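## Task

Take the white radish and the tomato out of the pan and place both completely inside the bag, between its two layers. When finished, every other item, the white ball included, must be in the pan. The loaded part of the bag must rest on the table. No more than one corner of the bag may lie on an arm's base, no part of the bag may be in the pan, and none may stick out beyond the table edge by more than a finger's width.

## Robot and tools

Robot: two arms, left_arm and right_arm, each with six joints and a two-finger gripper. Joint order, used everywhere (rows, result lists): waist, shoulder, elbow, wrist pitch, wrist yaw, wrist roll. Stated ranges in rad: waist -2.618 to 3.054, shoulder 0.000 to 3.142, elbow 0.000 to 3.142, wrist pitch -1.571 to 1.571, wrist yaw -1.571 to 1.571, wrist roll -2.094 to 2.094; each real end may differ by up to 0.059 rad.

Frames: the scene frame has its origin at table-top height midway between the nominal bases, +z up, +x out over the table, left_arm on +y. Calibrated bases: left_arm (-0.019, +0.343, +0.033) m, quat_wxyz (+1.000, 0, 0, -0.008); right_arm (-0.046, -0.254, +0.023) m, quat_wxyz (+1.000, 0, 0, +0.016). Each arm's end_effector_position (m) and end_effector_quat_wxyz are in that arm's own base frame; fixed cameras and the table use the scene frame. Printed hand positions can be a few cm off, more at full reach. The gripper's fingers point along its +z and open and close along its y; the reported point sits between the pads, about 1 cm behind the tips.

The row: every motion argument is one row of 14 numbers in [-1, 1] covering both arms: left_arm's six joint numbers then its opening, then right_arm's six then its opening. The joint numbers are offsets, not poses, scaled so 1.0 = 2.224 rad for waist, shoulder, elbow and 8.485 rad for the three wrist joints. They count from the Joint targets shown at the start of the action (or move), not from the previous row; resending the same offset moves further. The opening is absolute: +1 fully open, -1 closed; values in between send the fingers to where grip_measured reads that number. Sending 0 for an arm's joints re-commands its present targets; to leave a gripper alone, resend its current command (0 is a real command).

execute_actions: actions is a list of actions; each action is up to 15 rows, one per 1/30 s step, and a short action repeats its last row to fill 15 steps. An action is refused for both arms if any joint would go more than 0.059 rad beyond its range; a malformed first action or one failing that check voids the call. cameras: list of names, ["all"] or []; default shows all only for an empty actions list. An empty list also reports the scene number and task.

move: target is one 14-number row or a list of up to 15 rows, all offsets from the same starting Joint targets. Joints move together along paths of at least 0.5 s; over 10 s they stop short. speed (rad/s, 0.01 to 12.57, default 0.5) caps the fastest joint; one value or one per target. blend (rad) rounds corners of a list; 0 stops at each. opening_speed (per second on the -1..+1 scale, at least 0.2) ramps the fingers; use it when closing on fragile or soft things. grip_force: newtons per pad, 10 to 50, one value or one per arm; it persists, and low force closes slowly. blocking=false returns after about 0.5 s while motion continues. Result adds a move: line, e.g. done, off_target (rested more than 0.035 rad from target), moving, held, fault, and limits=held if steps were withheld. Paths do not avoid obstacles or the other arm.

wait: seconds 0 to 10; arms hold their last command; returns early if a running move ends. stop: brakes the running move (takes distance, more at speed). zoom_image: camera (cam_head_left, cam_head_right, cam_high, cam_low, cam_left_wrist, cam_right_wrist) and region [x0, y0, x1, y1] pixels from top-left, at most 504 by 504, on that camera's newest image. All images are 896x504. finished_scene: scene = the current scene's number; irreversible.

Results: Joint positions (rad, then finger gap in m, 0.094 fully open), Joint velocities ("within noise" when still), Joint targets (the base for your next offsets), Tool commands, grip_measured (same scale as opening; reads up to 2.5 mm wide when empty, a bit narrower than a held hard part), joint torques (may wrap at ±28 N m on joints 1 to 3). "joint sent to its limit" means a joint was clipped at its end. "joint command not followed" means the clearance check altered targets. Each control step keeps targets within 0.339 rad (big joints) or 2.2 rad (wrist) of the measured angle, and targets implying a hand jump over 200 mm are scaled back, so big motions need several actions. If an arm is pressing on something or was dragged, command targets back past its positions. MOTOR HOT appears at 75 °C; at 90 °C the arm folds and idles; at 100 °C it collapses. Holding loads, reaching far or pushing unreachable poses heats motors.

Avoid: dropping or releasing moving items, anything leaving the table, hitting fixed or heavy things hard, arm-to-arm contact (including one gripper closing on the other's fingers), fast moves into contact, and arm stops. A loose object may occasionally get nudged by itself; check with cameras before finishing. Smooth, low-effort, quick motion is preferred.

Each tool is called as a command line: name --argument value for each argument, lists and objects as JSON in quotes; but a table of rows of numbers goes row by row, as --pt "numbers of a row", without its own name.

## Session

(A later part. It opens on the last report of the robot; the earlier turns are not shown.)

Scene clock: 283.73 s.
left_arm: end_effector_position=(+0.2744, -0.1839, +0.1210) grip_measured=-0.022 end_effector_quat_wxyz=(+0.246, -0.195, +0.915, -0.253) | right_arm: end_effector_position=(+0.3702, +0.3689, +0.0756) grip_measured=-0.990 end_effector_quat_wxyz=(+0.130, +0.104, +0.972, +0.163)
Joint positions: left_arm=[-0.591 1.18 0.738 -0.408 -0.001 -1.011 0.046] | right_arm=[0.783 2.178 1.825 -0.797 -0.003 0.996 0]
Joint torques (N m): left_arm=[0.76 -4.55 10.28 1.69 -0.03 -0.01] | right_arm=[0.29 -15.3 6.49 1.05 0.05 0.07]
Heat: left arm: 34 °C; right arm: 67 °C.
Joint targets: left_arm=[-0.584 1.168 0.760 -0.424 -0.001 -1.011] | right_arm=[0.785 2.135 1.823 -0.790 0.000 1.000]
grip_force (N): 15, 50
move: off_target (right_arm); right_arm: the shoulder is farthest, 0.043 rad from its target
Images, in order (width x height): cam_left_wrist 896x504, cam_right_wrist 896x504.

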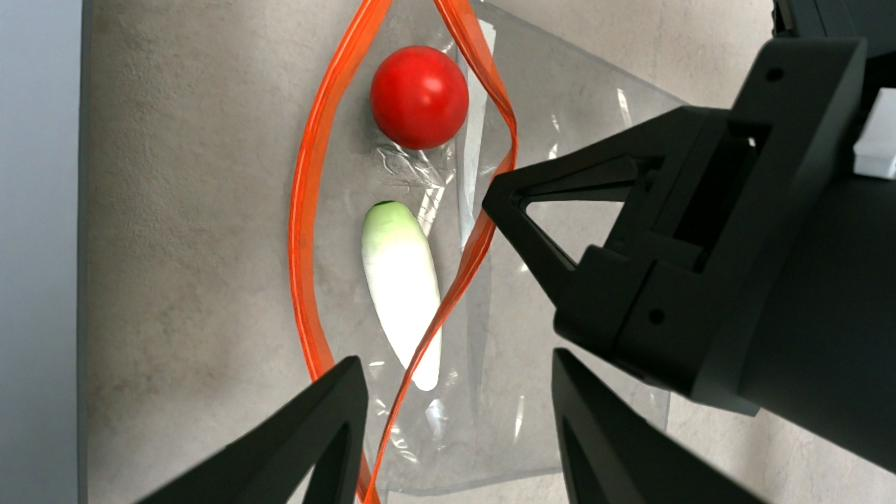

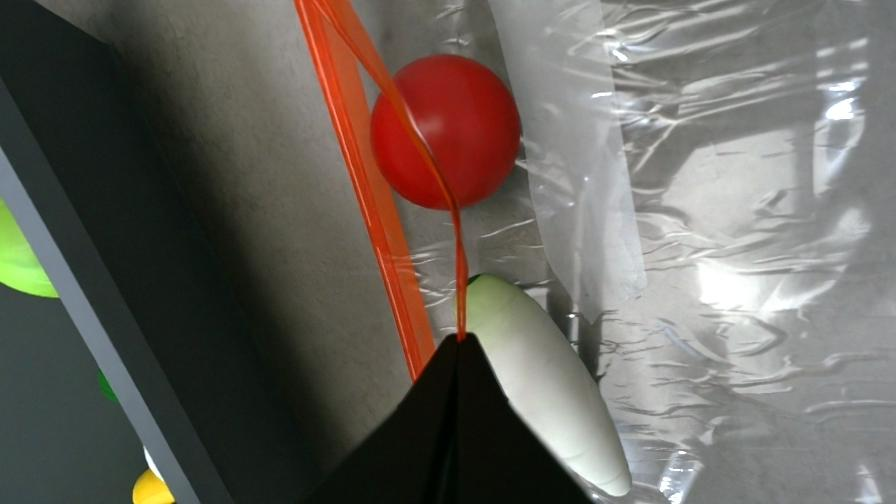

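move --pt "0 -0.05 0.1 -0.02 0 0 -0.02 0 0 0 0 0 0 -1" --pt "0.12 -0.05 0.1 -0.02 0 0 -0.02 0 0 0 0 0 0 -1" --pt "0.12 -0.05 0.1 -0.02 0 0 -0.02 -0.0085 -0.1214 -0.0441 0 0 0 -1" --speed '[0.5,0.6,0.12]' --blend 0.03 --cameras '["cam_left_wrist","cam_right_wrist","cam_low","cam_high"]'

Scene clock: 287.87 s.
left_arm: end_effector_position=(+0.3177, -0.1060, +0.2288) grip_measured=-0.022 end_effector_quat_wxyz=(+0.344, -0.304, +0.846, -0.271) | right_arm: end_effector_position=(+0.3572, +0.3488, +0.1706) grip_measured=-0.990 end_effector_quat_wxyz=(+0.184, +0.108, +0.950, +0.227)
Joint positions: left_arm=[-0.322 1.058 0.97 -0.577 0 -1.011 0.046] | right_arm=[0.773 1.914 1.73 -0.794 -0.002 0.999 0]
Joint torques (N m): left_arm=[0.64 -2.89 9.66 1.94 -0.02 -0.01] | right_arm=[-0.54 -13.91 6.57 1.31 0.04 0.02]
Heat: left arm: 35 °C; right arm: 68 °C.
Joint targets: left_arm=[-0.317 1.057 0.982 -0.594 0.000 -1.012] | right_arm=[0.767 1.865 1.725 -0.790 0.000 1.000]
grip_force (N): 15, 50
move: off_target (right_arm); right_arm: the shoulder is farthest, 0.049 rad from its target
Images, in order (width x height): cam_high 896x504, cam_low 896x504, cam_left_wrist 896x504, cam_right_wrist 896x504.

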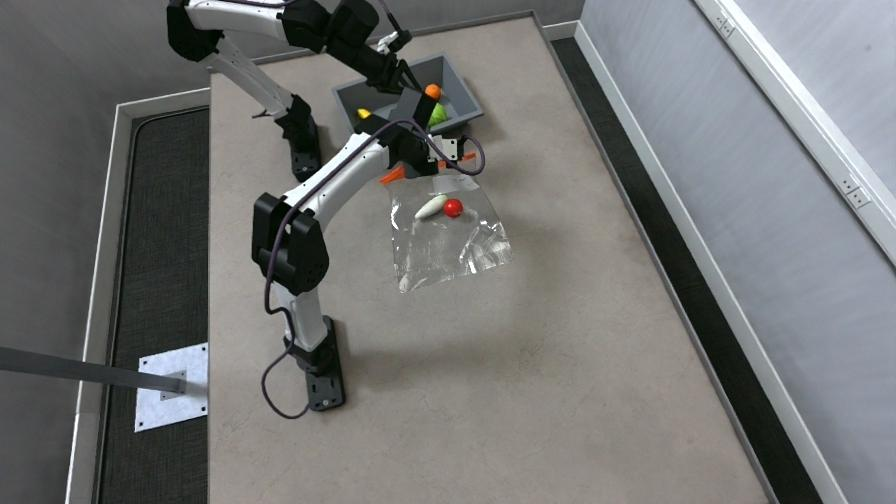

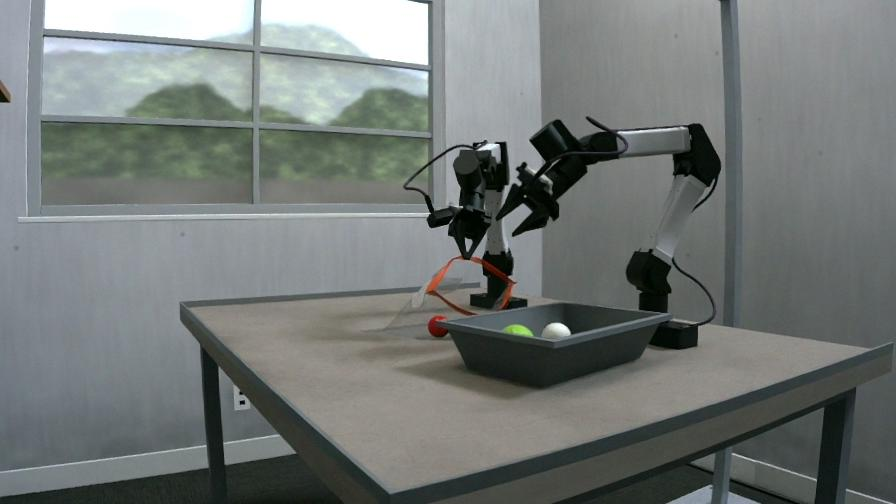

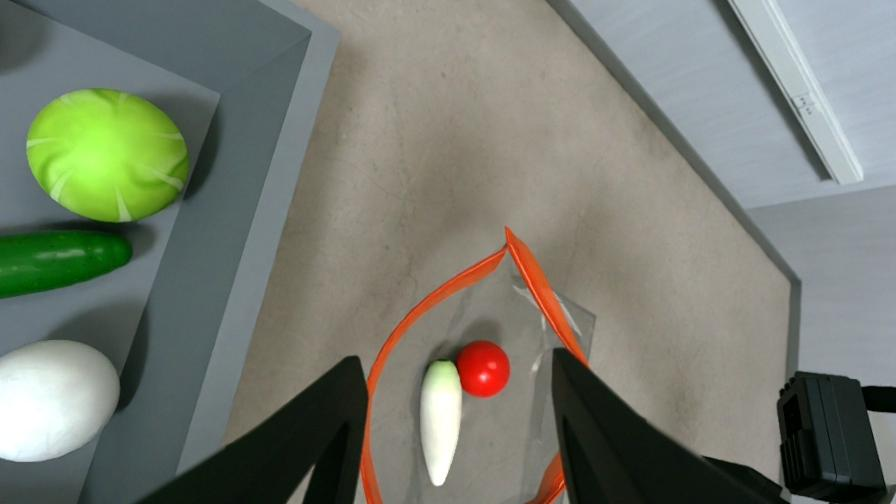

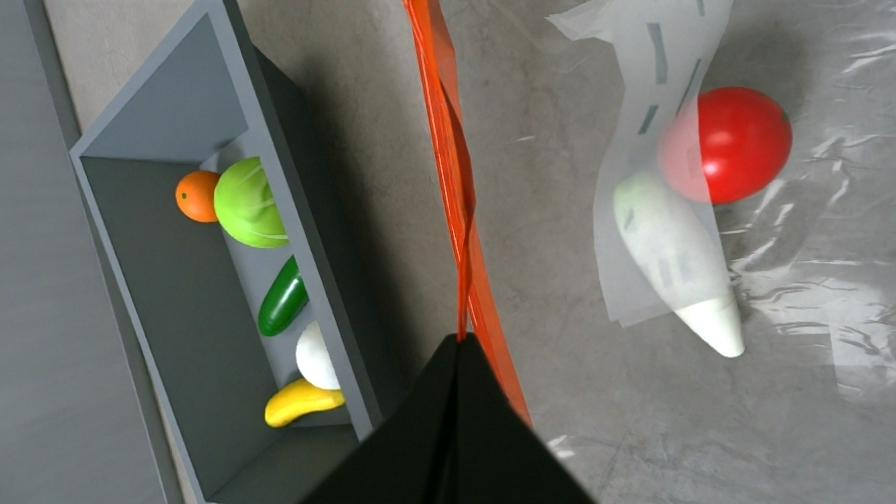

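move --pt "0 0 0 0 0 0 -0.02 0.0193 0.1484 -0.1214 0.0625 0 0 -1" --pt "0 0 0 0 0 0 -0.02 0.0193 0.1484 -0.1214 0.0625 0 0 -0.3" --pt "0 0 0 0 0 0 -0.02 0.0193 0.05 -0.04 0.0224 0 0 -0.3" --pt "0 0 0 0 0 0 -0.02 -0.25 -0.25 -0.25 0.03 0 0 -0.3" --speed '[0.2,0.2,0.25,0.7]' --opening_speed 0.6 --cameras '["cam_left_wrist","cam_head_left","cam_low","cam_high"]'

zoom_image --camera "cam_head_left" --region '[170, 200, 500, 370]'

Scene clock: 296.77 s.
left_arm: end_effector_position=(+0.3177, -0.1060, +0.2288) grip_measured=-0.022 end_effector_quat_wxyz=(+0.344, -0.304, +0.846, -0.271) | right_arm: end_effector_position=(+0.3868, +0.0842, +0.2297) grip_measured=-0.301 end_effector_quat_wxyz=(+0.342, +0.348, +0.840, +0.239)
Joint positions: left_arm=[-0.322 1.058 0.97 -0.577 0 -1.011 0.046] | right_arm=[0.213 1.327 1.173 -0.555 -0.002 0.999 0.033]
Joint torques (N m): left_arm=[0.62 -2.91 9.65 1.95 -0.04 -0.01] | right_arm=[-0.36 -6.58 6.87 1.79 0.03 0.01]
Heat: left arm: 37 °C; right arm: 67 °C.
Joint targets: left_arm=[-0.317 1.057 0.982 -0.594 0.000 -1.012] | right_arm=[0.210 1.309 1.169 -0.535 0.000 1.000]
grip_force (N): 15, 50
move: done
Images, in order (width x height): cam_head_left 896x504, cam_high 896x504, cam_low 896x504, cam_left_wrist 896x504.

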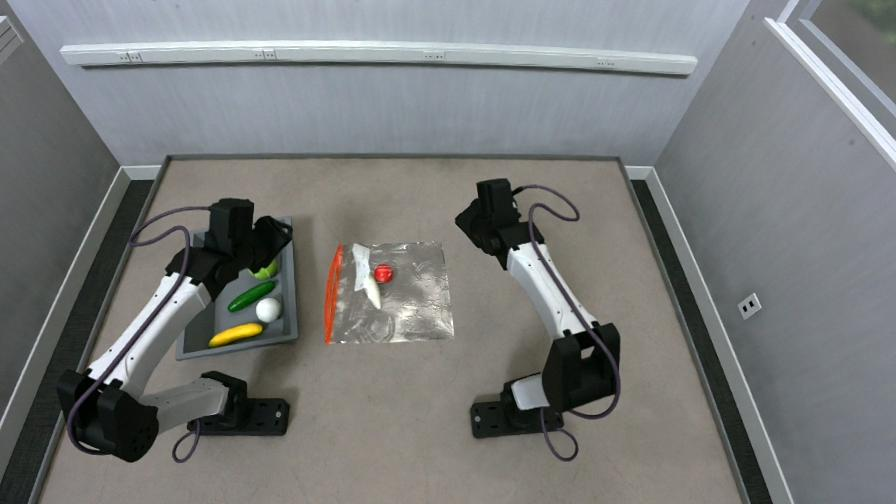

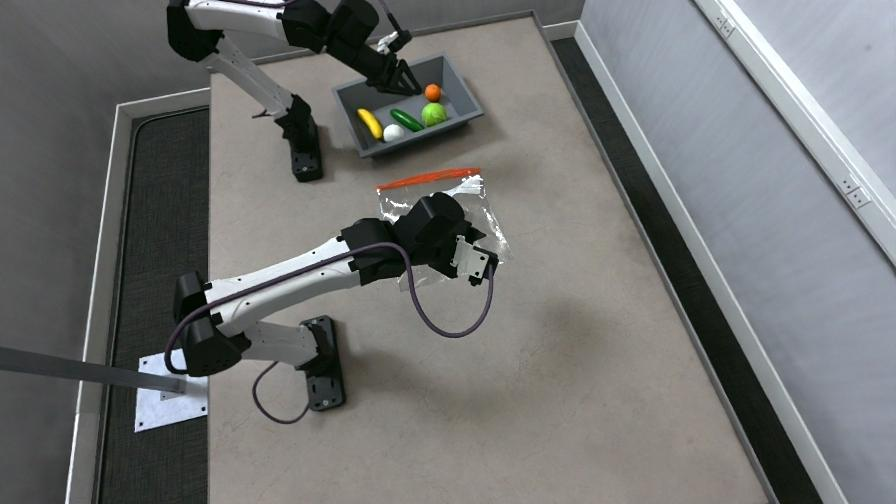

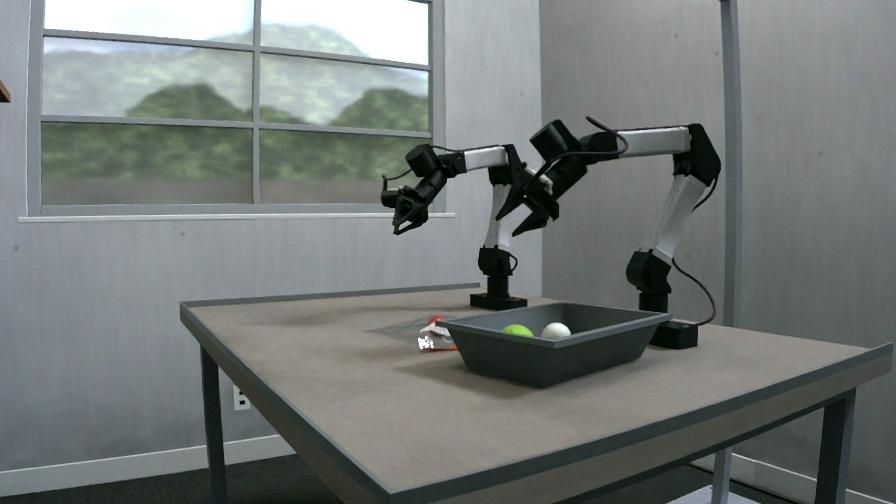

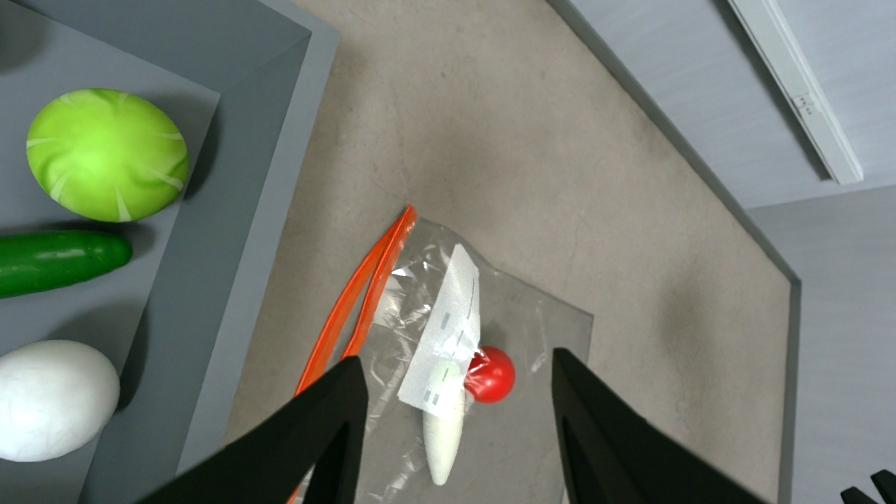

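Scaled by 1.527 from the camera's 896x504 image, which has a finer 1280x720 frame.

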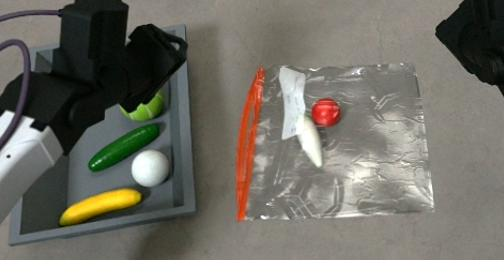

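The radish and tomato are inside the bag, and everything else is still in the pan.

finished_scene --scene 1

The scene is finished: the task was done.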